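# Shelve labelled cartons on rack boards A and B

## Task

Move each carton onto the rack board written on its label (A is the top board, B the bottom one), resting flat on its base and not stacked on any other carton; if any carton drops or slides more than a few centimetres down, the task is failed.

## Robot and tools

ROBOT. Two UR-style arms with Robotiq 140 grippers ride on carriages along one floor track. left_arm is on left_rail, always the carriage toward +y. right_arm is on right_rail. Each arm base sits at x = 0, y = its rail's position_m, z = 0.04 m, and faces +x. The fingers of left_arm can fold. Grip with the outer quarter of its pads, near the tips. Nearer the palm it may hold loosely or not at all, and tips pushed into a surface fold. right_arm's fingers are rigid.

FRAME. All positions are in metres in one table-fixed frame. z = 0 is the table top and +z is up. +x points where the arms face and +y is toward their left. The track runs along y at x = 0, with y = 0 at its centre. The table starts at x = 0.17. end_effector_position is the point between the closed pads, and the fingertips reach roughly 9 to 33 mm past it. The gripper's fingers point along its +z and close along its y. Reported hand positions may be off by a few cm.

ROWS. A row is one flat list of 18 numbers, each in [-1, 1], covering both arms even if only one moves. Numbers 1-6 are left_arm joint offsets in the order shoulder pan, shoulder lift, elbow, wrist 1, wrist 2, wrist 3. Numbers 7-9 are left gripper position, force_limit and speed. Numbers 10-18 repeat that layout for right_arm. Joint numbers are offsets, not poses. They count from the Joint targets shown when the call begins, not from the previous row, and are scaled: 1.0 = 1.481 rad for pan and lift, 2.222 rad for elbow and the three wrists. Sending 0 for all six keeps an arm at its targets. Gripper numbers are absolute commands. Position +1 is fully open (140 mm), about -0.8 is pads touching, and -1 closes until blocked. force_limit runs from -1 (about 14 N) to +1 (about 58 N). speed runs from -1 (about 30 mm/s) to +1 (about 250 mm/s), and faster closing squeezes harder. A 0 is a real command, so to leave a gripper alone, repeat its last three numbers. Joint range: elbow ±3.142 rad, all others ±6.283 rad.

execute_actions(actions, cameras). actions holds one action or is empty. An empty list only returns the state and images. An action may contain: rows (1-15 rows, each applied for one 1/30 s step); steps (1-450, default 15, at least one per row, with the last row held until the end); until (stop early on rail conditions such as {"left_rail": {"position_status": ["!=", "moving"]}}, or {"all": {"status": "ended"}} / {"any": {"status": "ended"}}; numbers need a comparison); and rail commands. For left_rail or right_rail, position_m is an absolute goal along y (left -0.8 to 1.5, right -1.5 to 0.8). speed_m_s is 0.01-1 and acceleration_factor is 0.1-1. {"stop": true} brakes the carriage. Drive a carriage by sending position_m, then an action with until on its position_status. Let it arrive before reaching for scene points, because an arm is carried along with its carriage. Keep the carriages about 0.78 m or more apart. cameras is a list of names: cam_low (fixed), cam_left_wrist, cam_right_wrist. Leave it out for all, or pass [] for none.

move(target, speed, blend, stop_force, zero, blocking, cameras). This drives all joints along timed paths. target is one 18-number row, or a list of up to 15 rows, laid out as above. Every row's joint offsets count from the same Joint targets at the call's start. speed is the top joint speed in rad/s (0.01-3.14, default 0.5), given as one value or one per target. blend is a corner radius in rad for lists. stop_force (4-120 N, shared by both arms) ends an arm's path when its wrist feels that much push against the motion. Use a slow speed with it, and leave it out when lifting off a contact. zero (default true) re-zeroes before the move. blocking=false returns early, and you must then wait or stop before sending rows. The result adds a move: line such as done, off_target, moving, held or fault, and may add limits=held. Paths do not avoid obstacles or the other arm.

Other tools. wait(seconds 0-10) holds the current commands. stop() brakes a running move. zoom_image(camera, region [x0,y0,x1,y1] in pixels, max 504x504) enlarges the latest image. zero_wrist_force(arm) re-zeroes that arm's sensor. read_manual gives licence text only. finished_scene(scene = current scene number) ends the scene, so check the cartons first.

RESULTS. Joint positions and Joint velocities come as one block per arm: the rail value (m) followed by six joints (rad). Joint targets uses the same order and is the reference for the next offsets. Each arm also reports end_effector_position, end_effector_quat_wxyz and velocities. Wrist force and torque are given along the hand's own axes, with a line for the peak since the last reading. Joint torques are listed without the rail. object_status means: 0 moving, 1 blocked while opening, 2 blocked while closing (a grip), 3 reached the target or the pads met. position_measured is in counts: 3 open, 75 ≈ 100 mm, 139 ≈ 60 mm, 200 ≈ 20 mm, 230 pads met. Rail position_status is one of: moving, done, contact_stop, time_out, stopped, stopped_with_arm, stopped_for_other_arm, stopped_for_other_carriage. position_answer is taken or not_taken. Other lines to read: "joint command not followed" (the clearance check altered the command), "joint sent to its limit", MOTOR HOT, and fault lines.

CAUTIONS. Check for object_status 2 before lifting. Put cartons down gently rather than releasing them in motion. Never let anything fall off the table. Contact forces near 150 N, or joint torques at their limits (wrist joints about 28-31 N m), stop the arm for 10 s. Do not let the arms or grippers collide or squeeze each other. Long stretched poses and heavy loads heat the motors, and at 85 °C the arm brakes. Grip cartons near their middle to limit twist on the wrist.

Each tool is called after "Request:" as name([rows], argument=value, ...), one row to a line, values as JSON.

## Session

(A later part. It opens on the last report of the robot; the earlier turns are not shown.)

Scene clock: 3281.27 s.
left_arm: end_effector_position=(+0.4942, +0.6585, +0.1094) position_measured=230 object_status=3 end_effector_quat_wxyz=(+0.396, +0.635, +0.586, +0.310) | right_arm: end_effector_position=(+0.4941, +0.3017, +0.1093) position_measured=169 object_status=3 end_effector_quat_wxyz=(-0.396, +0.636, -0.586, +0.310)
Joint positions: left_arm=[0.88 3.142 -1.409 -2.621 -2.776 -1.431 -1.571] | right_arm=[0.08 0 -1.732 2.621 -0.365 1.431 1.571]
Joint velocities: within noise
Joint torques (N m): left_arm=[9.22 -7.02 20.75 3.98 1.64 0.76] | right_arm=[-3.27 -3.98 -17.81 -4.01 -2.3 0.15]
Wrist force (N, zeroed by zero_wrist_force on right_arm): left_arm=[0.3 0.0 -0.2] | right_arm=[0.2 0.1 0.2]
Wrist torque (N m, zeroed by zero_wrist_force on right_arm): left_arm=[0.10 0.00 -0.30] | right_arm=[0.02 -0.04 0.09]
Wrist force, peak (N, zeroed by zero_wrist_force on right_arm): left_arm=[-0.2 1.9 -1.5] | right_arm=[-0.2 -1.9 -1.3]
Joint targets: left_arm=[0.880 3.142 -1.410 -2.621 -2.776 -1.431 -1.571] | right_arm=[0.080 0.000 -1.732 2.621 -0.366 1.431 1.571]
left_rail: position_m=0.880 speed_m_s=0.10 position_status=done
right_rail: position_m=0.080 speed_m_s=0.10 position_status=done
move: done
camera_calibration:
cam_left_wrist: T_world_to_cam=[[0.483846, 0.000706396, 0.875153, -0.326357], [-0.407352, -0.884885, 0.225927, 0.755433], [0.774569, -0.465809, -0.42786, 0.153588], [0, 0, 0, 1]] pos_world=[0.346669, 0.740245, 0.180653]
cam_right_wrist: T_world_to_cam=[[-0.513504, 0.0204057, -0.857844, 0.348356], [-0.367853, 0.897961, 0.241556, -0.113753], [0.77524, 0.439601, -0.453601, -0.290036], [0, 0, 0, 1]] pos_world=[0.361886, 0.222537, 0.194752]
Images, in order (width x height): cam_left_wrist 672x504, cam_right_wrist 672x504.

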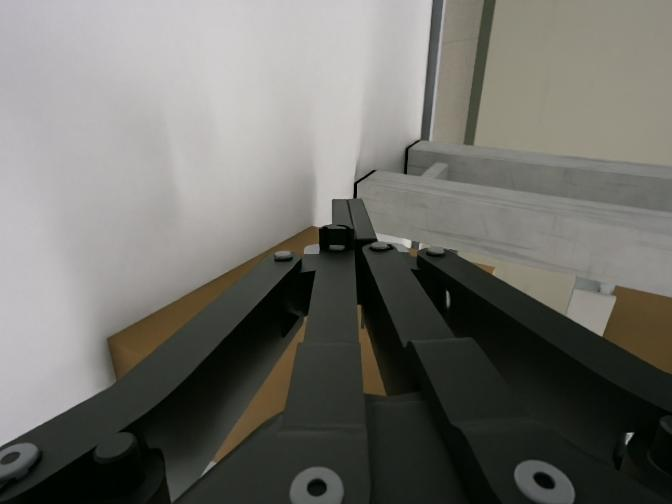

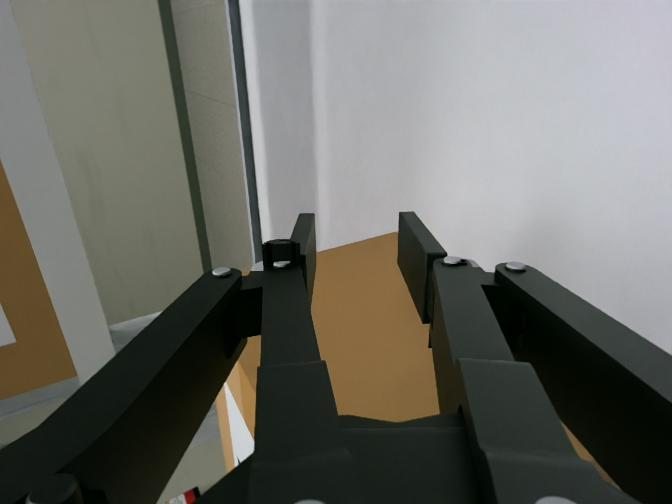

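Request:
move(target=[0, 0, 0, 0, 0.0864, 0, -1, -1, -1, 0, 0, 0, 0, -0.0864, 0, -0.32, 1, -0.5], speed=0.06, stop_force=6, cameras=["cam_left_wrist", "cam_right_wrist"])

Scene clock: 3302.30 s.
left_arm: end_effector_position=(+0.4864, +0.6153, +0.1138) position_measured=230 object_status=3 end_effector_quat_wxyz=(+0.433, +0.654, +0.559, +0.268) | right_arm: end_effector_position=(+0.4861, +0.3460, +0.1139) position_measured=169 object_status=3 end_effector_quat_wxyz=(-0.434, +0.655, -0.559, +0.267)
Joint positions: left_arm=[0.88 3.142 -1.41 -2.621 -2.776 -1.302 -1.571] | right_arm=[0.08 0 -1.732 2.621 -0.366 1.298 1.571]
Joint velocities: within noise
Joint torques (N m): left_arm=[3.68 5.49 28.96 0.48 -1.43 0.57] | right_arm=[-0.31 -3.65 -27.44 -0.83 1.89 0.39]
Wrist force (N, zeroed by zero_wrist_force on right_arm): left_arm=[1.3 -0.6 -1.0] | right_arm=[4.4 0.9 -0.8]
Wrist torque (N m, zeroed by zero_wrist_force on right_arm): left_arm=[0.16 0.09 -0.29] | right_arm=[0.00 0.08 0.15]
Wrist force, peak (N, zeroed by zero_wrist_force on right_arm): left_arm=[6.7 -3.2 -0.3] | right_arm=[11.5 1.9 0.1]
Joint targets: left_arm=[0.880 3.142 -1.410 -2.621 -2.776 -1.302 -1.571] | right_arm=[0.080 0.000 -1.732 2.621 -0.366 1.298 1.571]
left_rail: position_m=0.880 speed_m_s=0.10 position_status=done
right_rail: position_m=0.080 speed_m_s=0.10 position_status=done
move: contact (left_arm, right_arm); left_arm: the wrist 2 is farthest, 0.063 rad from its target; right_arm: the wrist 2 is farthest, 0.059 rad from its target
camera_calibration:
cam_left_wrist: T_world_to_cam=[[0.484031, 0.00299533, 0.875046, -0.3279], [-0.503063, -0.81727, 0.281066, 0.711701], [0.715991, -0.576247, -0.394077, 0.23398], [0, 0, 0, 1]] pos_world=[0.349217, 0.717464, 0.179099]
cam_right_wrist: T_world_to_cam=[[-0.515741, 0.0180685, -0.856554, 0.348995], [-0.46774, 0.831693, 0.299176, -0.092755], [0.717795, 0.554942, -0.420487, -0.316864], [0, 0, 0, 1]] pos_world=[0.36405, 0.246679, 0.193446]
Images, in order (width x height): cam_left_wrist 672x504, cam_right_wrist 672x504.

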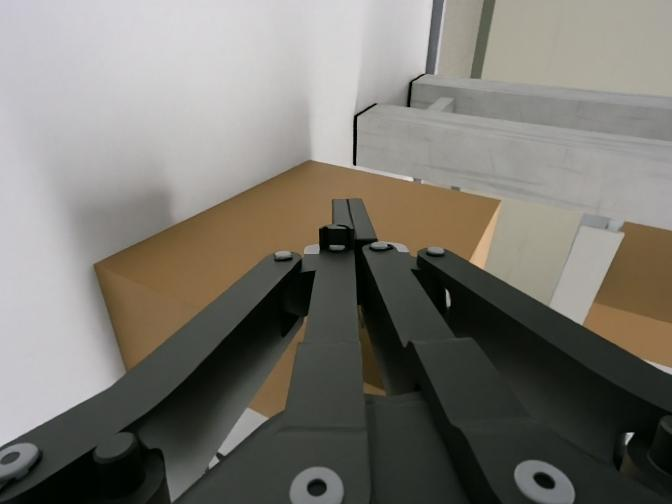

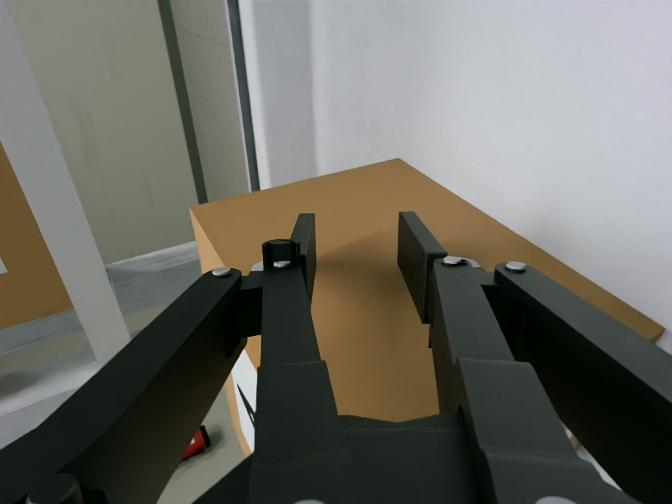

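Request:
move(target=[0, 0, 0, 0, 0.0052, 0, -1, -1, -1, 0, 0, 0, 0, -0.0052, 0, -0.32, 1, -0.5], speed=0.03, cameras=[])

Scene clock: 3306.20 s.
left_arm: end_effector_position=(+0.4855, +0.6116, +0.1144) position_measured=230 object_status=3 end_effector_quat_wxyz=(+0.436, +0.656, +0.557, +0.265) | right_arm: end_effector_position=(+0.4852, +0.3497, +0.1144) position_measured=169 object_status=3 end_effector_quat_wxyz=(-0.437, +0.656, -0.556, +0.263)
Joint positions: left_arm=[0.88 3.142 -1.41 -2.621 -2.776 -1.29 -1.571] | right_arm=[0.08 0 -1.732 2.621 -0.366 1.287 1.571]
Joint velocities: within noise
Joint torques (N m): left_arm=[-14 28.03 30.12 0.22 26.03 0.91] | right_arm=[10.17 -7.45 -27.82 -0.61 -25.6 -0.01]
Wrist force (N, zeroed by zero_wrist_force on right_arm): left_arm=[46.3 -7.4 -10.2] | right_arm=[46.5 2.4 -7.5]
Wrist torque (N m, zeroed by zero_wrist_force on right_arm): left_arm=[0.32 1.75 -0.15] | right_arm=[0.18 1.17 1.03]
Wrist force, peak (N, zeroed by zero_wrist_force on right_arm): left_arm=[46.3 -7.4 -10.2] | right_arm=[46.5 2.4 -7.5]
Joint targets: left_arm=[0.880 3.142 -1.410 -2.621 -2.776 -1.290 -1.571] | right_arm=[0.080 0.000 -1.732 2.621 -0.366 1.286 1.571]
left_rail: position_m=0.880 speed_m_s=0.10 position_status=done
right_rail: position_m=0.080 speed_m_s=0.10 position_status=done
move: done
No camera images: "cameras" was empty.

Request:
move(target=[0, 0.016817, 0.004252, -0.015461, 0.0008, 0, -1, -1, -1, 0, -0.016817, -0.004252, 0.015461, -0.0008, 0, -0.32, 1, -0.5], speed=0.04, cameras=["cam_low", "cam_left_wrist", "cam_right_wrist"])

Scene clock: 3311.07 s.
left_arm: end_effector_position=(+0.4853, +0.6109, +0.1244) position_measured=230 object_status=3 end_effector_quat_wxyz=(+0.436, +0.656, +0.557, +0.264) | right_arm: end_effector_position=(+0.4850, +0.3504, +0.1245) position_measured=169 object_status=3 end_effector_quat_wxyz=(-0.437, +0.657, -0.556, +0.263)
Joint positions: left_arm=[0.88 3.142 -1.385 -2.611 -2.81 -1.288 -1.571] | right_arm=[0.08 0 -1.756 2.611 -0.331 1.284 1.571]
Joint velocities: within noise
Joint torques (N m): left_arm=[-34.08 45.27 53.92 0.55 30.41 1] | right_arm=[35.85 -29.29 -36.85 1.71 -30.34 0]
Wrist force (N, zeroed by zero_wrist_force on right_arm): left_arm=[55.5 -11.5 -12.0] | right_arm=[56.9 3.0 -9.8]
Wrist torque (N m, zeroed by zero_wrist_force on right_arm): left_arm=[0.34 2.09 -0.10] | right_arm=[0.14 1.40 0.70]
Wrist force, peak (N, zeroed by zero_wrist_force on right_arm): left_arm=[55.5 -11.5 -12.0] | right_arm=[57.0 3.2 -9.3]
Joint targets: left_arm=[0.880 3.142 -1.385 -2.611 -2.810 -1.288 -1.571] | right_arm=[0.080 0.000 -1.757 2.611 -0.331 1.284 1.571]
left_rail: position_m=0.880 speed_m_s=0.10 position_status=done
right_rail: position_m=0.080 speed_m_s=0.10 position_status=done
move: done
camera_calibration:
cam_left_wrist: T_world_to_cam=[[0.484096, 0.00324648, 0.875009, -0.336761], [-0.512454, -0.809505, 0.286517, 0.703771], [0.709255, -0.587104, -0.390214, 0.245729], [0, 0, 0, 1]] pos_world=[0.349391, 0.715068, 0.188914]
cam_right_wrist: T_world_to_cam=[[-0.515967, 0.0178671, -0.856422, 0.357553], [-0.477219, 0.824267, 0.304706, -0.0934774], [0.711365, 0.565919, -0.416769, -0.31536], [0, 0, 0, 1]] pos_world=[0.364213, 0.24913, 0.203267]

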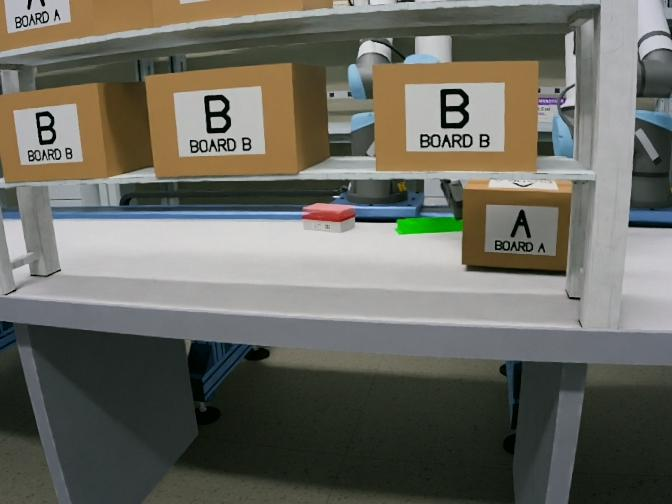

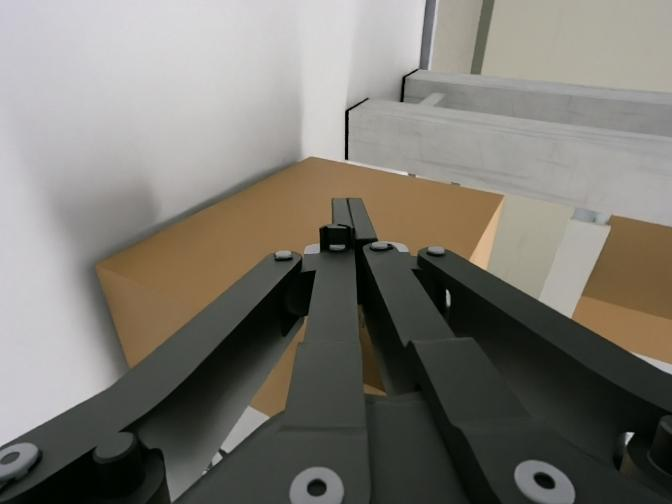

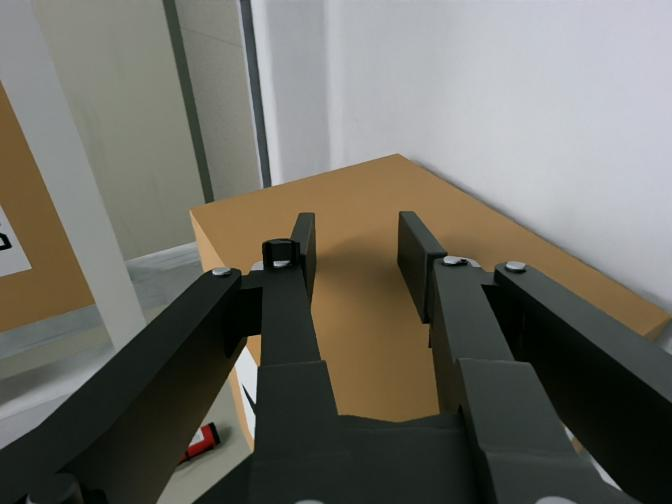

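Request:
move([
  [0, 0.154117, 0.068565, -0.171286, 0.0001, 0, -1, -1, -1, 0, -0.154117, -0.068565, 0.171286, -0.0001, 0, -0.32, 1, -0.5],
  [0, 0.224585, 0.170012, -0.319702, 0.0002, 0, -1, -1, -1, 0, -0.224585, -0.170012, 0.319702, -0.0002, 0, -0.32, 1, -0.5],
  [0, 0.226845, 0.287775, -0.438971, 0.0003, 0, -1, -1, -1, 0, -0.226845, -0.287775, 0.438971, -0.0003, 0, -0.32, 1, -0.5],
  [0, 0.200247, 0.385619, -0.519087, 0.0004, 0, -1, -1, -1, 0, -0.200247, -0.385619, 0.519087, -0.0004, 0, -0.32, 1, -0.5],
], speed=0.18, blend=0.04, cameras=["cam_low", "cam_left_wrist", "cam_right_wrist"])

Scene clock: 3326.77 s.
left_arm: end_effector_position=(+0.4852, +0.6106, +0.6644) position_measured=230 object_status=3 end_effector_quat_wxyz=(+0.437, +0.656, +0.556, +0.264) | right_arm: end_effector_position=(+0.4849, +0.3507, +0.6645) position_measured=169 object_status=3 end_effector_quat_wxyz=(-0.438, +0.657, -0.555, +0.262)
Joint positions: left_arm=[0.88 3.142 -1.088 -1.755 -3.964 -1.287 -1.571] | right_arm=[0.08 0 -2.053 1.755 0.822 1.284 1.571]
Joint velocities: within noise
Joint torques (N m): left_arm=[-38.03 -9.66 68.79 0.4 32.96 0.74] | right_arm=[34.41 6.09 -51.27 2.04 -32.68 -0.26]
Wrist force (N, zeroed by zero_wrist_force on right_arm): left_arm=[62.3 -11.7 -13.2] | right_arm=[64.0 3.1 -11.2]
Wrist torque (N m, zeroed by zero_wrist_force on right_arm): left_arm=[0.42 2.33 -0.12] | right_arm=[0.12 1.47 0.57]
Wrist force, peak (N, zeroed by zero_wrist_force on right_arm): left_arm=[62.4 -11.5 -13.4] | right_arm=[64.0 2.8 -11.8]
Joint targets: left_arm=[0.880 3.142 -1.088 -1.755 -3.964 -1.287 -1.571] | right_arm=[0.080 0.000 -2.053 1.755 0.822 1.284 1.571]
left_rail: position_m=0.880 speed_m_s=0.10 position_status=done
right_rail: position_m=0.080 speed_m_s=0.10 position_status=done
move: done
camera_calibration:
cam_left_wrist: T_world_to_cam=[[0.484035, 0.00326461, 0.875043, -0.809234], [-0.513075, -0.809002, 0.286828, 0.548548], [0.708847, -0.587797, -0.38991, 0.456875], [0, 0, 0, 1]] pos_world=[0.349289, 0.714968, 0.728915]
cam_right_wrist: T_world_to_cam=[[-0.51592, 0.0178499, -0.856451, 0.820026], [-0.477912, 0.823735, 0.305059, -0.258066], [0.710934, 0.566694, -0.416451, -0.0906903], [0, 0, 0, 1]] pos_world=[0.364211, 0.249334, 0.743269]

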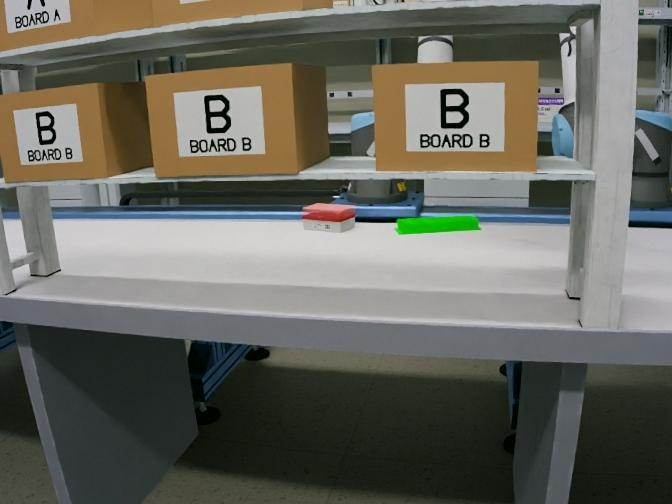

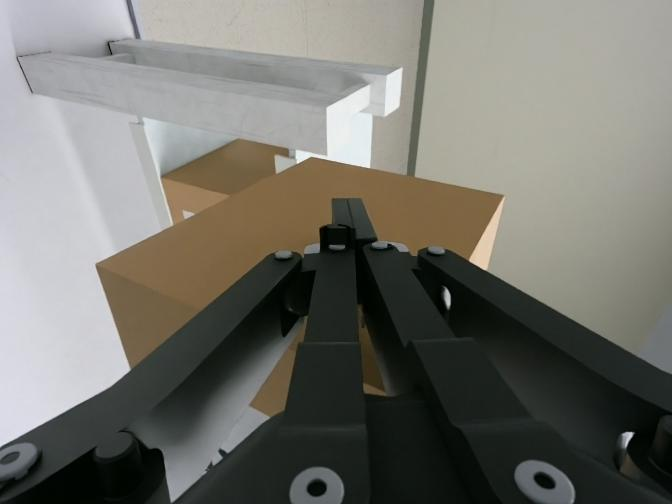

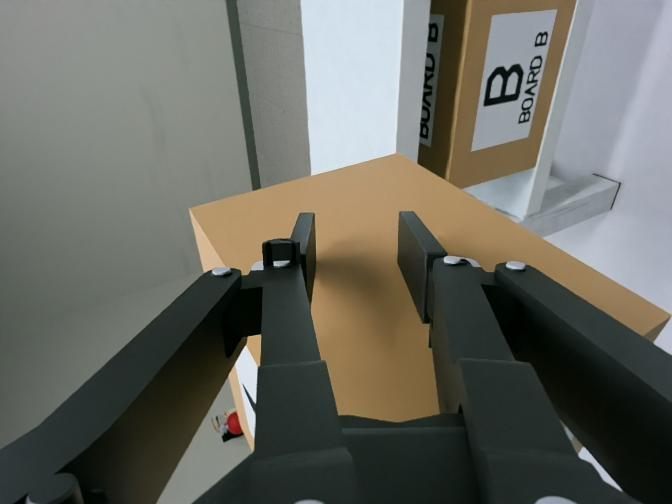

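Request:
execute_actions([
  {"left_rail": {"position_m": 0.754, "speed_m_s": 0.06, "acceleration_factor": 0.15}, "right_rail": {"position_m": -0.046, "speed_m_s": 0.06, "acceleration_factor": 0.15}, "steps": 240, "until": {"all": {"status": "ended"}}},
], cameras=["cam_left_wrist", "cam_right_wrist"])

Scene clock: 3334.10 s.
left_arm: end_effector_position=(+0.4852, +0.4847, +0.6645) position_measured=230 object_status=3 end_effector_quat_wxyz=(+0.437, +0.656, +0.556, +0.264) | right_arm: end_effector_position=(+0.4849, +0.2247, +0.6646) position_measured=169 object_status=3 end_effector_quat_wxyz=(-0.438, +0.657, -0.555, +0.262)
Joint positions: left_arm=[0.754 3.142 -1.088 -1.755 -3.964 -1.287 -1.571] | right_arm=[-0.046 0 -2.053 1.755 0.822 1.284 1.571]
Joint velocities: within noise
Joint torques (N m): left_arm=[-36.85 -11.55 59.2 1.59 31.87 0.63] | right_arm=[34.83 4.53 -42.36 1.94 -31.64 -0.56]
Wrist force (N, zeroed by zero_wrist_force on right_arm): left_arm=[62.7 -11.5 -14.1] | right_arm=[64.5 2.0 -12.2]
Wrist torque (N m, zeroed by zero_wrist_force on right_arm): left_arm=[0.42 2.34 -0.10] | right_arm=[0.11 1.44 0.65]
Wrist force, peak (N, zeroed by zero_wrist_force on right_arm): left_arm=[63.7 -11.7 -13.9] | right_arm=[65.0 2.8 -11.7]
Joint targets: left_arm=[0.754 3.142 -1.088 -1.755 -3.964 -1.287 -1.571] | right_arm=[-0.046 0.000 -2.053 1.755 0.822 1.284 1.571]
Tool commands: left_gripper/position=-1.0 left_gripper/force_limit=-1.0 left_gripper/speed=-1.0 right_gripper/position=-0.32 right_gripper/force_limit=+1.0 right_gripper/speed=-0.5
left_rail: position_m=0.754 speed_m_s=0.06 position_status=done
right_rail: position_m=-0.046 speed_m_s=0.06 position_status=done
camera_calibration:
cam_left_wrist: T_world_to_cam=[[0.484011, 0.00322663, 0.875056, -0.808889], [-0.513097, -0.809002, 0.286787, 0.446624], [0.708848, -0.587797, -0.38991, 0.382851], [0, 0, 0, 1]] pos_world=[0.349289, 0.588968, 0.729015]
cam_right_wrist: T_world_to_cam=[[-0.51592, 0.0178499, -0.856451, 0.822361], [-0.477912, 0.823735, 0.305059, -0.154305], [0.710934, 0.566694, -0.416451, -0.0192453], [0, 0, 0, 1]] pos_world=[0.364211, 0.123334, 0.743369]
Images, in order (width x height): cam_left_wrist 672x504, cam_right_wrist 672x504.

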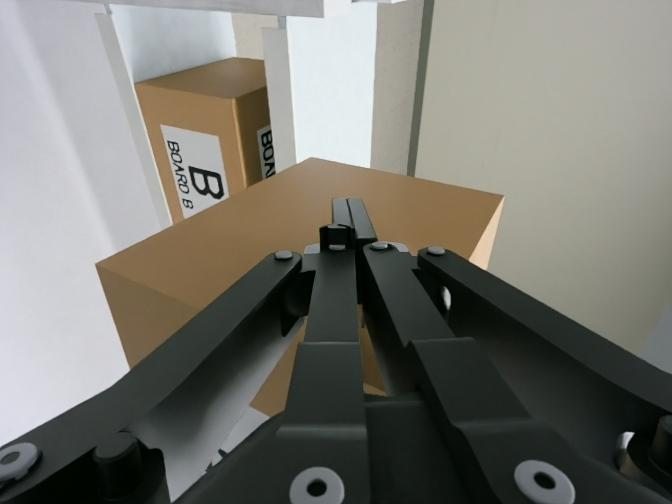

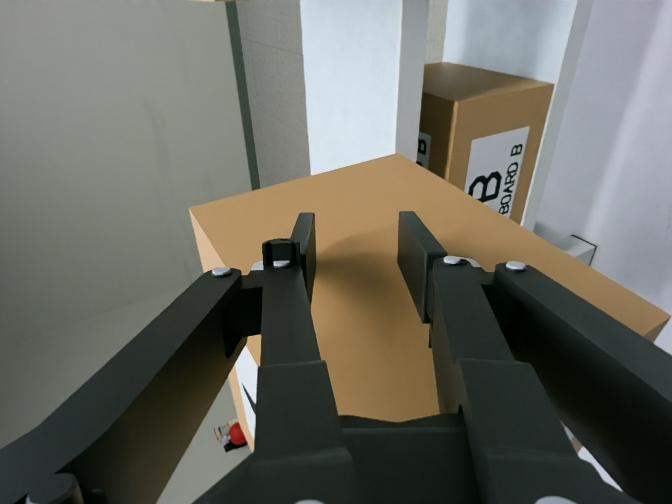

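Request:
move([
  [0, -0.073056, 0.026184, 0.022509, 0, 0, -1, -1, -1, 0, 0.073056, -0.026184, -0.022509, 0, 0, -0.32, 1, -0.5],
  [0, -0.191720, 0.080758, 0.047027, 0.0002, 0, -1, -1, -1, 0, 0.191720, -0.080758, -0.047027, -0.0002, 0, -0.32, 1, -0.5],
  [0, -0.293858, 0.139712, 0.056149, 0.0007, 0, -1, -1, -1, 0, 0.315784, -0.153884, -0.056591, -0.0007, 0, -0.32, 1, -0.5],
], speed=0.12, blend=0.03, cameras=["cam_low", "cam_left_wrist", "cam_right_wrist"])

Scene clock: 3360.00 s.
left_arm: end_effector_position=(+0.7570, +0.4841, +0.6646) position_measured=230 object_status=3 end_effector_quat_wxyz=(+0.437, +0.656, +0.556, +0.263) | right_arm: end_effector_position=(+0.7767, +0.2252, +0.6646) position_measured=169 object_status=3 end_effector_quat_wxyz=(-0.438, +0.657, -0.555, +0.262)
Joint positions: left_arm=[0.754 3.142 -1.523 -1.444 -3.839 -1.286 -1.571] | right_arm=[-0.046 0 -1.586 1.413 0.696 1.282 1.571]
Joint velocities: within noise
Joint torques (N m): left_arm=[-37.77 29.84 69.03 7.16 29.73 1.12] | right_arm=[30.89 -45.91 -55.28 -5.1 -30.51 -0.61]
Wrist force (N, zeroed by zero_wrist_force on right_arm): left_arm=[54.3 -9.1 -15.3] | right_arm=[57.7 5.1 -6.7]
Wrist torque (N m, zeroed by zero_wrist_force on right_arm): left_arm=[0.30 2.02 -0.21] | right_arm=[-0.10 1.39 -0.23]
Wrist force, peak (N, zeroed by zero_wrist_force on right_arm): left_arm=[64.4 -13.5 -13.4] | right_arm=[65.9 2.4 -12.8]
Joint targets: left_arm=[0.754 3.142 -1.523 -1.444 -3.839 -1.286 -1.571] | right_arm=[-0.046 0.000 -1.585 1.413 0.696 1.282 1.571]
left_rail: position_m=0.754 speed_m_s=0.06 position_status=done
right_rail: position_m=-0.046 speed_m_s=0.06 position_status=done
move: done
camera_calibration:
cam_left_wrist: T_world_to_cam=[[0.484141, 0.00327808, 0.874984, -0.940549], [-0.514189, -0.808043, 0.287536, 0.585458], [0.707967, -0.589115, -0.389521, 0.190982], [0, 0, 0, 1]] pos_world=[0.621186, 0.588669, 0.729017]
cam_right_wrist: T_world_to_cam=[[-0.51601, 0.017837, -0.856397, 0.972975], [-0.479006, 0.82284, 0.305756, -0.0146654], [0.710132, 0.567993, -0.41605, -0.226812], [0, 0, 0, 1]] pos_world=[0.656106, 0.12354, 0.743371]

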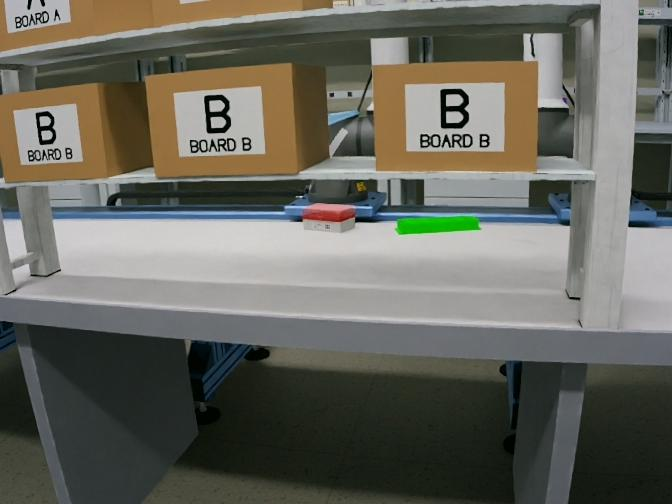

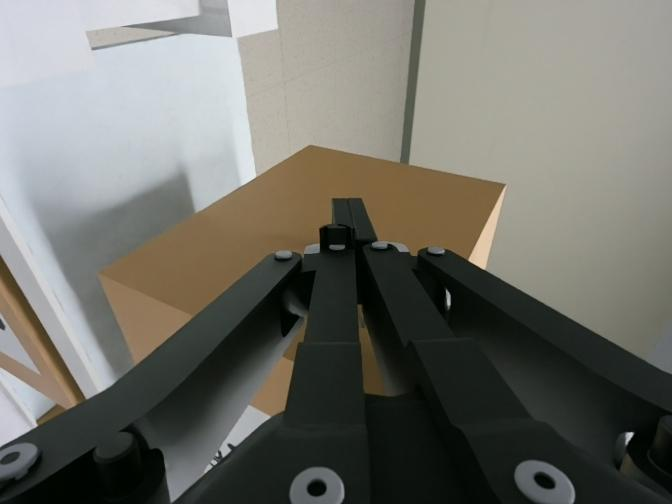

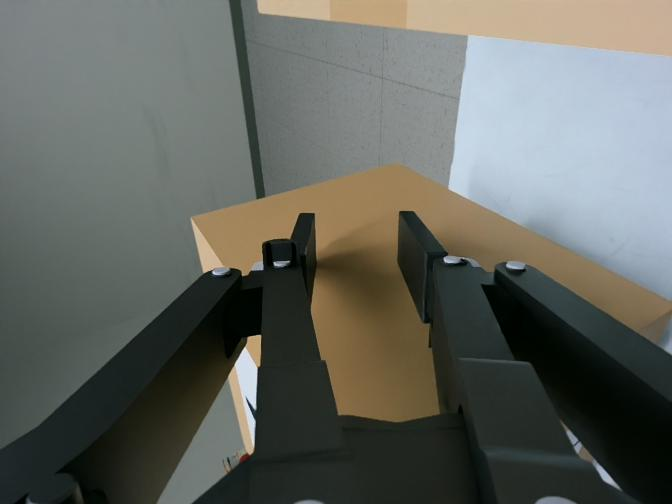

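Request:
move(target=[0, 0.006687, -0.039936, 0.035479, 0, 0, -1, -1, -1, 0, -0.006637, 0.040104, -0.035681, 0, 0, -0.32, 1, -0.5], speed=0.06, cameras=["cam_left_wrist", "cam_right_wrist"])

Scene clock: 3416.63 s.
left_arm: end_effector_position=(+0.7571, +0.4841, +0.6197) position_measured=230 object_status=3 end_effector_quat_wxyz=(+0.437, +0.656, +0.556, +0.263) | right_arm: end_effector_position=(+0.7768, +0.2252, +0.6197) position_measured=169 object_status=3 end_effector_quat_wxyz=(-0.438, +0.657, -0.555, +0.262)
Joint positions: left_arm=[0.754 3.142 -1.513 -1.533 -3.76 -1.286 -1.571] | right_arm=[-0.046 0 -1.595 1.502 0.617 1.282 1.571]
Joint velocities: within noise
Joint torques (N m): left_arm=[-35.65 70.05 45.83 7.13 24.68 0.71] | right_arm=[31.54 -68.42 -38.88 -5.13 -27.38 -0.98]
Wrist force (N, zeroed by zero_wrist_force on right_arm): left_arm=[53.8 -9.3 -15.5] | right_arm=[57.0 5.2 -6.6]
Wrist torque (N m, zeroed by zero_wrist_force on right_arm): left_arm=[0.23 2.09 -0.21] | right_arm=[-0.07 1.49 -0.24]
Wrist force, peak (N, zeroed by zero_wrist_force on right_arm): left_arm=[54.6 -9.3 -15.3] | right_arm=[58.3 5.3 -6.0]
Joint targets: left_arm=[0.754 3.142 -1.513 -1.533 -3.760 -1.286 -1.571] | right_arm=[-0.046 0.000 -1.595 1.502 0.617 1.282 1.571]
left_rail: position_m=0.754 speed_m_s=0.06 position_status=done
right_rail: position_m=-0.046 speed_m_s=0.06 position_status=done
move: done
camera_calibration:
cam_left_wrist: T_world_to_cam=[[0.484141, 0.00327808, 0.874984, -0.901311], [-0.514189, -0.808043, 0.287536, 0.59842], [0.707967, -0.589115, -0.389521, 0.173422], [0, 0, 0, 1]] pos_world=[0.621286, 0.588669, 0.684117]
cam_right_wrist: T_world_to_cam=[[-0.51601, 0.017837, -0.856397, 0.934488], [-0.479006, 0.82284, 0.305756, -0.000858481], [0.710132, 0.567993, -0.41605, -0.245605], [0, 0, 0, 1]] pos_world=[0.656206, 0.12354, 0.698371]
Images, in order (width x height): cam_left_wrist 672x504, cam_right_wrist 672x504.

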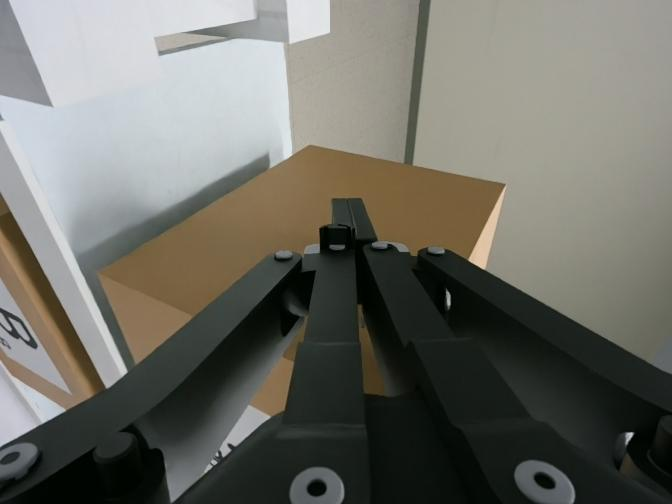

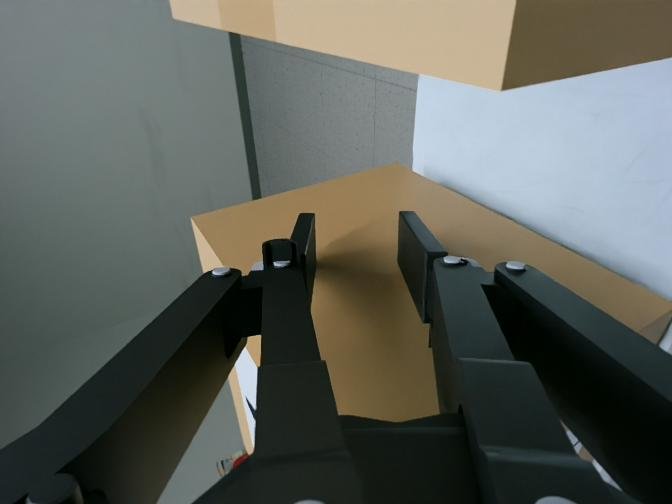

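Request:
move(target=[0, 0.002525, -0.029986, 0.028302, 0, 0, -1, -1, -1, 0, -0.002469, 0.030005, -0.028360, 0, 0, -0.32, 1, -0.5], speed=0.025, stop_force=8, cameras=["cam_left_wrist", "cam_right_wrist"])

Scene clock: 3433.93 s.
left_arm: end_effector_position=(+0.7573, +0.4841, +0.5978) position_measured=230 object_status=3 end_effector_quat_wxyz=(+0.437, +0.656, +0.556, +0.263) | right_arm: end_effector_position=(+0.7771, +0.2252, +0.5971) position_measured=169 object_status=3 end_effector_quat_wxyz=(-0.438, +0.657, -0.555, +0.262)
Joint positions: left_arm=[0.754 3.142 -1.511 -1.574 -3.722 -1.286 -1.571] | right_arm=[-0.046 0 -1.598 1.543 0.578 1.282 1.571]
Joint velocities: within noise
Joint torques (N m): left_arm=[-36.34 32.69 67.5 1.06 19.31 1.22] | right_arm=[31.08 -39.42 -52.07 1.8 -24.38 -1.18]
Wrist force (N, zeroed by zero_wrist_force on right_arm): left_arm=[54.5 -9.1 -16.0] | right_arm=[57.7 2.0 -9.9]
Wrist torque (N m, zeroed by zero_wrist_force on right_arm): left_arm=[0.29 2.03 -0.22] | right_arm=[-0.55 1.43 -0.10]
Wrist force, peak (N, zeroed by zero_wrist_force on right_arm): left_arm=[55.3 -6.3 -16.8] | right_arm=[57.5 -2.7 -15.0]
Joint targets: left_arm=[0.754 3.142 -1.511 -1.574 -3.722 -1.286 -1.571] | right_arm=[-0.046 0.000 -1.598 1.543 0.578 1.282 1.571]
left_rail: position_m=0.754 speed_m_s=0.06 position_status=done
right_rail: position_m=-0.046 speed_m_s=0.06 position_status=done
move: contact (left_arm, right_arm); left_arm: the elbow is farthest, 0.026 rad from its target; right_arm: the elbow is farthest, 0.025 rad from its target
camera_calibration:
cam_left_wrist: T_world_to_cam=[[0.483806, 0.00328362, 0.875169, -0.882211], [-0.51432, -0.808024, 0.287355, 0.605061], [0.708101, -0.589141, -0.389238, 0.164423], [0, 0, 0, 1]] pos_world=[0.621586, 0.588669, 0.662216]
cam_right_wrist: T_world_to_cam=[[-0.515883, 0.0177724, -0.856475, 0.915266], [-0.479098, 0.822826, 0.305651, 0.0063286], [0.710162, 0.568015, -0.415968, -0.255299], [0, 0, 0, 1]] pos_world=[0.656506, 0.12354, 0.675772]
Images, in order (width x height): cam_left_wrist 672x504, cam_right_wrist 672x504.

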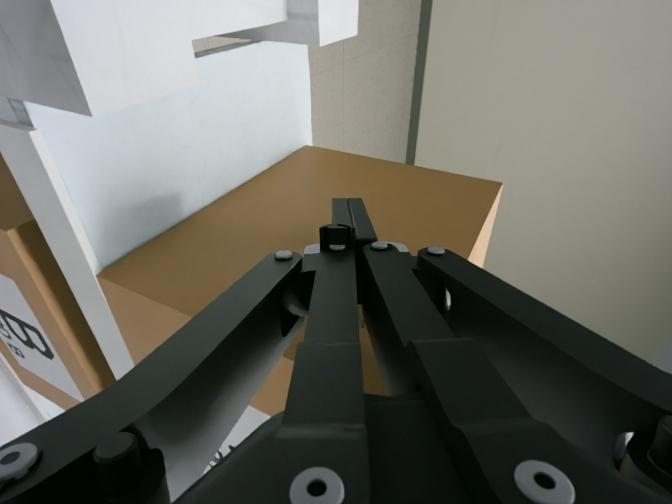

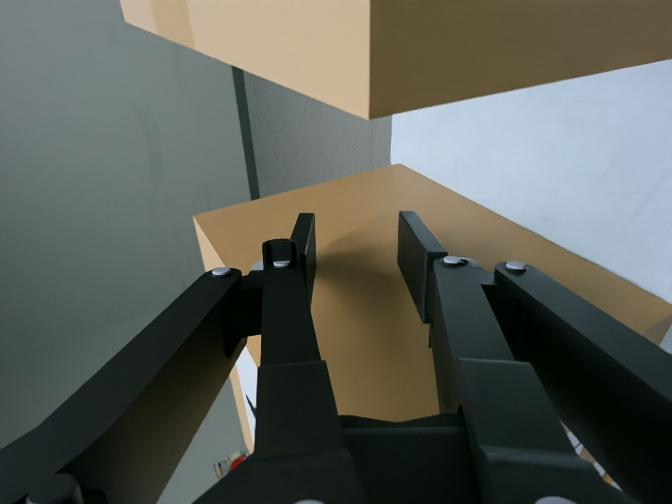

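Request:
move(target=[0, 0.0002, -0.0024, 0.0023, 0, 0, -1, -1, -1, 0, -0.0002, 0.0021, -0.0020, 0, 0, -0.32, 1, -0.5], speed=0.02, cameras=[])

Request:
move(target=[0, 0, 0, 0, -0.0235, 0, -1, -1, -1, 0, 0, 0, 0, 0.0235, 0, -0.32, 1, -0.5], speed=0.08, cameras=["cam_left_wrist", "cam_right_wrist"])

Scene clock: 3445.83 s.
left_arm: end_effector_position=(+0.7574, +0.4841, +0.5950) position_measured=230 object_status=3 end_effector_quat_wxyz=(+0.437, +0.656, +0.556, +0.263) | right_arm: end_effector_position=(+0.7771, +0.2252, +0.5947) position_measured=169 object_status=3 end_effector_quat_wxyz=(-0.438, +0.657, -0.555, +0.262)
Joint positions: left_arm=[0.754 3.142 -1.511 -1.579 -3.717 -1.286 -1.571] | right_arm=[-0.046 0 -1.598 1.548 0.573 1.282 1.571]
Joint velocities: within noise
Joint torques (N m): left_arm=[-39.76 45.04 25.33 1.42 19.43 0.68] | right_arm=[33.01 -49.12 -25.09 -1.78 -24.3 -0.92]
Wrist force (N, zeroed by zero_wrist_force on right_arm): left_arm=[52.6 10.9 -36.3] | right_arm=[57.6 -8.9 -22.0]
Wrist torque (N m, zeroed by zero_wrist_force on right_arm): left_arm=[-0.17 1.76 -0.48] | right_arm=[-0.73 1.19 0.08]
Wrist force, peak (N, zeroed by zero_wrist_force on right_arm): left_arm=[52.9 11.3 -37.1] | right_arm=[57.6 -8.9 -22.0]
Joint targets: left_arm=[0.754 3.142 -1.511 -1.579 -3.716 -1.286 -1.571] | right_arm=[-0.046 0.000 -1.598 1.548 0.573 1.282 1.571]
left_rail: position_m=0.754 speed_m_s=0.06 position_status=done
right_rail: position_m=-0.046 speed_m_s=0.06 position_status=done
move: done
No camera images: "cameras" was empty.

Scene clock: 3446.90 s.
left_arm: end_effector_position=(+0.7613, +0.5011, +0.5926) position_measured=230 object_status=3 end_effector_quat_wxyz=(+0.423, +0.649, +0.567, +0.280) | right_arm: end_effector_position=(+0.7810, +0.2083, +0.5923) position_measured=169 object_status=3 end_effector_quat_wxyz=(-0.423, +0.650, -0.566, +0.279)
Joint positions: left_arm=[0.754 3.142 -1.511 -1.579 -3.716 -1.338 -1.571] | right_arm=[-0.046 0 -1.598 1.548 0.573 1.334 1.571]
Joint velocities: within noise
Joint torques (N m): left_arm=[10.09 44.7 61.1 1.95 -2.12 1.38] | right_arm=[-16.45 -48.5 -49.51 -1.88 2.3 -0.71]
Wrist force (N, zeroed by zero_wrist_force on right_arm): left_arm=[0.0 0.1 -0.2] | right_arm=[-0.7 5.7 0.0]
Wrist torque (N m, zeroed by zero_wrist_force on right_arm): left_arm=[0.14 0.10 -0.31] | right_arm=[1.30 0.13 -0.05]
Wrist force, peak (N, zeroed by zero_wrist_force on right_arm): left_arm=[52.6 11.3 -37.0] | right_arm=[57.1 -9.0 -22.7]
Joint targets: left_arm=[0.754 3.142 -1.511 -1.579 -3.716 -1.338 -1.571] | right_arm=[-0.046 0.000 -1.598 1.548 0.573 1.334 1.571]
left_rail: position_m=0.754 speed_m_s=0.06 position_status=done
right_rail: position_m=-0.046 speed_m_s=0.06 position_status=done
move: done
camera_calibration:
cam_left_wrist: T_world_to_cam=[[0.483754, 0.00236545, 0.875201, -0.879065], [-0.477153, -0.837596, 0.266003, 0.621538], [0.733694, -0.546284, -0.404062, 0.137432], [0, 0, 0, 1]] pos_world=[0.620987, 0.597755, 0.659558]
cam_right_wrist: T_world_to_cam=[[-0.515078, 0.0187232, -0.856939, 0.912915], [-0.44138, 0.851226, 0.283898, 0.00103728], [0.734764, 0.524465, -0.430184, -0.252281], [0, 0, 0, 1]] pos_world=[0.656048, 0.114337, 0.67349]
Images, in order (width x height): cam_left_wrist 672x504, cam_right_wrist 672x504.

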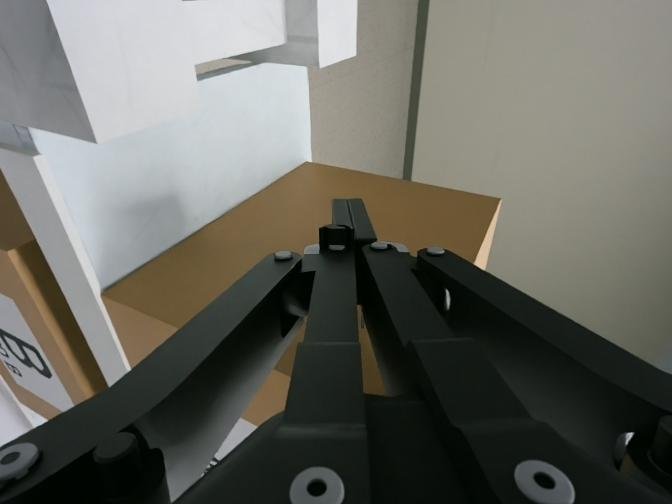

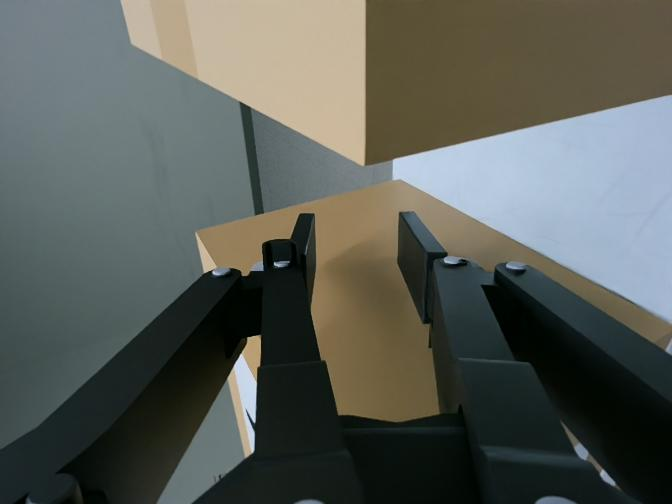

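Request:
move([
  [0, -0.0085, 0.0608, -0.0554, 0, 0, -1, -1, -1, 0, 0.00844, -0.06098, 0.05563, 0, 0, -0.32, 1, -0.5],
  [0, 0.13680, -0.01980, -0.07174, 0, 0, -1, -1, -1, 0, -0.15881, 0.03375, 0.07237, 0, 0, -0.32, 1, -0.5],
  [0, 0.28535, -0.07896, -0.11158, 0, 0, -1, -1, -1, 0, -0.30736, 0.09293, 0.11220, 0, 0, -0.32, 1, -0.5],
], speed=[0.12, 0.25, 0.4], blend=0.03, cameras=["cam_low", "cam_left_wrist", "cam_right_wrist"])

Scene clock: 3469.57 s.
left_arm: end_effector_position=(+0.4890, +0.5013, +0.6623) position_measured=230 object_status=3 end_effector_quat_wxyz=(+0.422, +0.649, +0.567, +0.280) | right_arm: end_effector_position=(+0.4889, +0.2080, +0.6622) position_measured=169 object_status=3 end_effector_quat_wxyz=(-0.423, +0.650, -0.566, +0.279)
Joint positions: left_arm=[0.754 3.142 -1.088 -1.754 -3.964 -1.338 -1.571] | right_arm=[-0.046 0 -2.053 1.755 0.822 1.334 1.571]
Joint velocities: within noise
Joint torques (N m): left_arm=[10.91 23.48 37.62 -2.02 -0.74 1.01] | right_arm=[-11.17 -11.98 -32.85 2.11 2.22 -0.81]
Wrist force (N, zeroed by zero_wrist_force on right_arm): left_arm=[0.3 0.2 -0.3] | right_arm=[0.1 5.4 0.0]
Wrist torque (N m, zeroed by zero_wrist_force on right_arm): left_arm=[0.16 0.05 -0.31] | right_arm=[1.28 -0.05 -0.02]
Wrist force, peak (N, zeroed by zero_wrist_force on right_arm): left_arm=[-0.4 -1.6 -2.0] | right_arm=[-0.6 7.2 -1.7]
Joint targets: left_arm=[0.754 3.142 -1.088 -1.754 -3.964 -1.338 -1.571] | right_arm=[-0.046 0.000 -2.053 1.755 0.822 1.334 1.571]
left_rail: position_m=0.754 speed_m_s=0.06 position_status=done
right_rail: position_m=-0.046 speed_m_s=0.06 position_status=done
move: done
camera_calibration:
cam_left_wrist: T_world_to_cam=[[0.484298, 0.00233721, 0.8749, -0.808469], [-0.476851, -0.837706, 0.266197, 0.472918], [0.733531, -0.546116, -0.404585, 0.365853], [0, 0, 0, 1]] pos_world=[0.348687, 0.597855, 0.729458]
cam_right_wrist: T_world_to_cam=[[-0.515492, 0.0187666, -0.856689, 0.822358], [-0.441056, 0.851345, 0.284045, -0.147791], [0.734668, 0.524271, -0.430585, -0.00695754], [0, 0, 0, 1]] pos_world=[0.363847, 0.114036, 0.743488]

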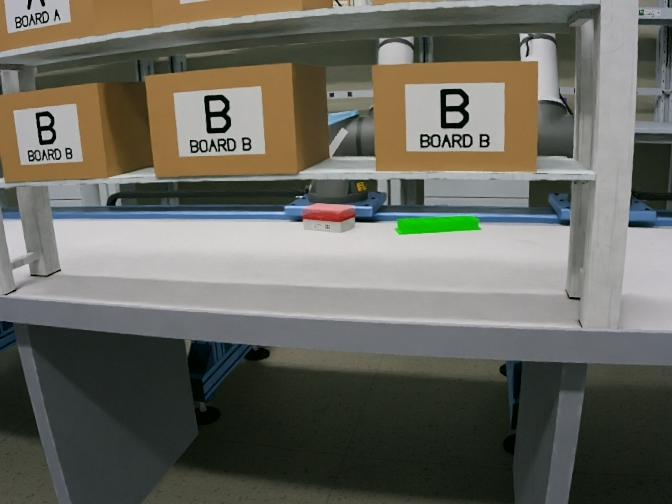

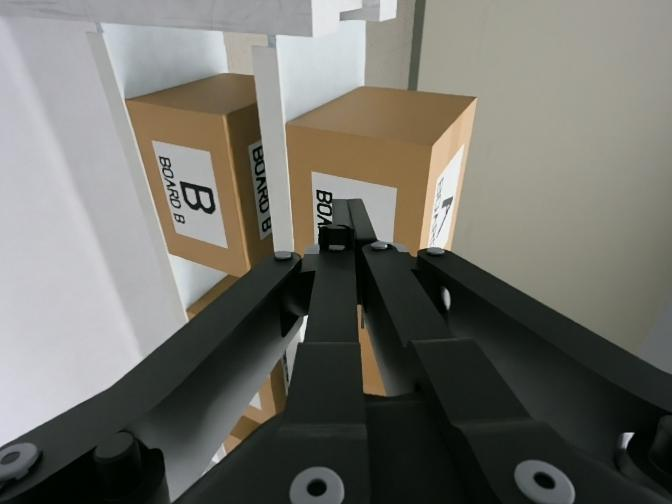

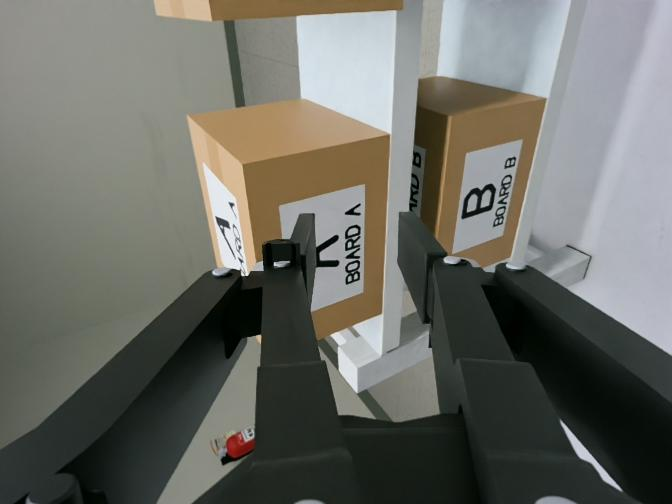

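Request:
finished_scene(scene=1)

The scene is finished: the task was done.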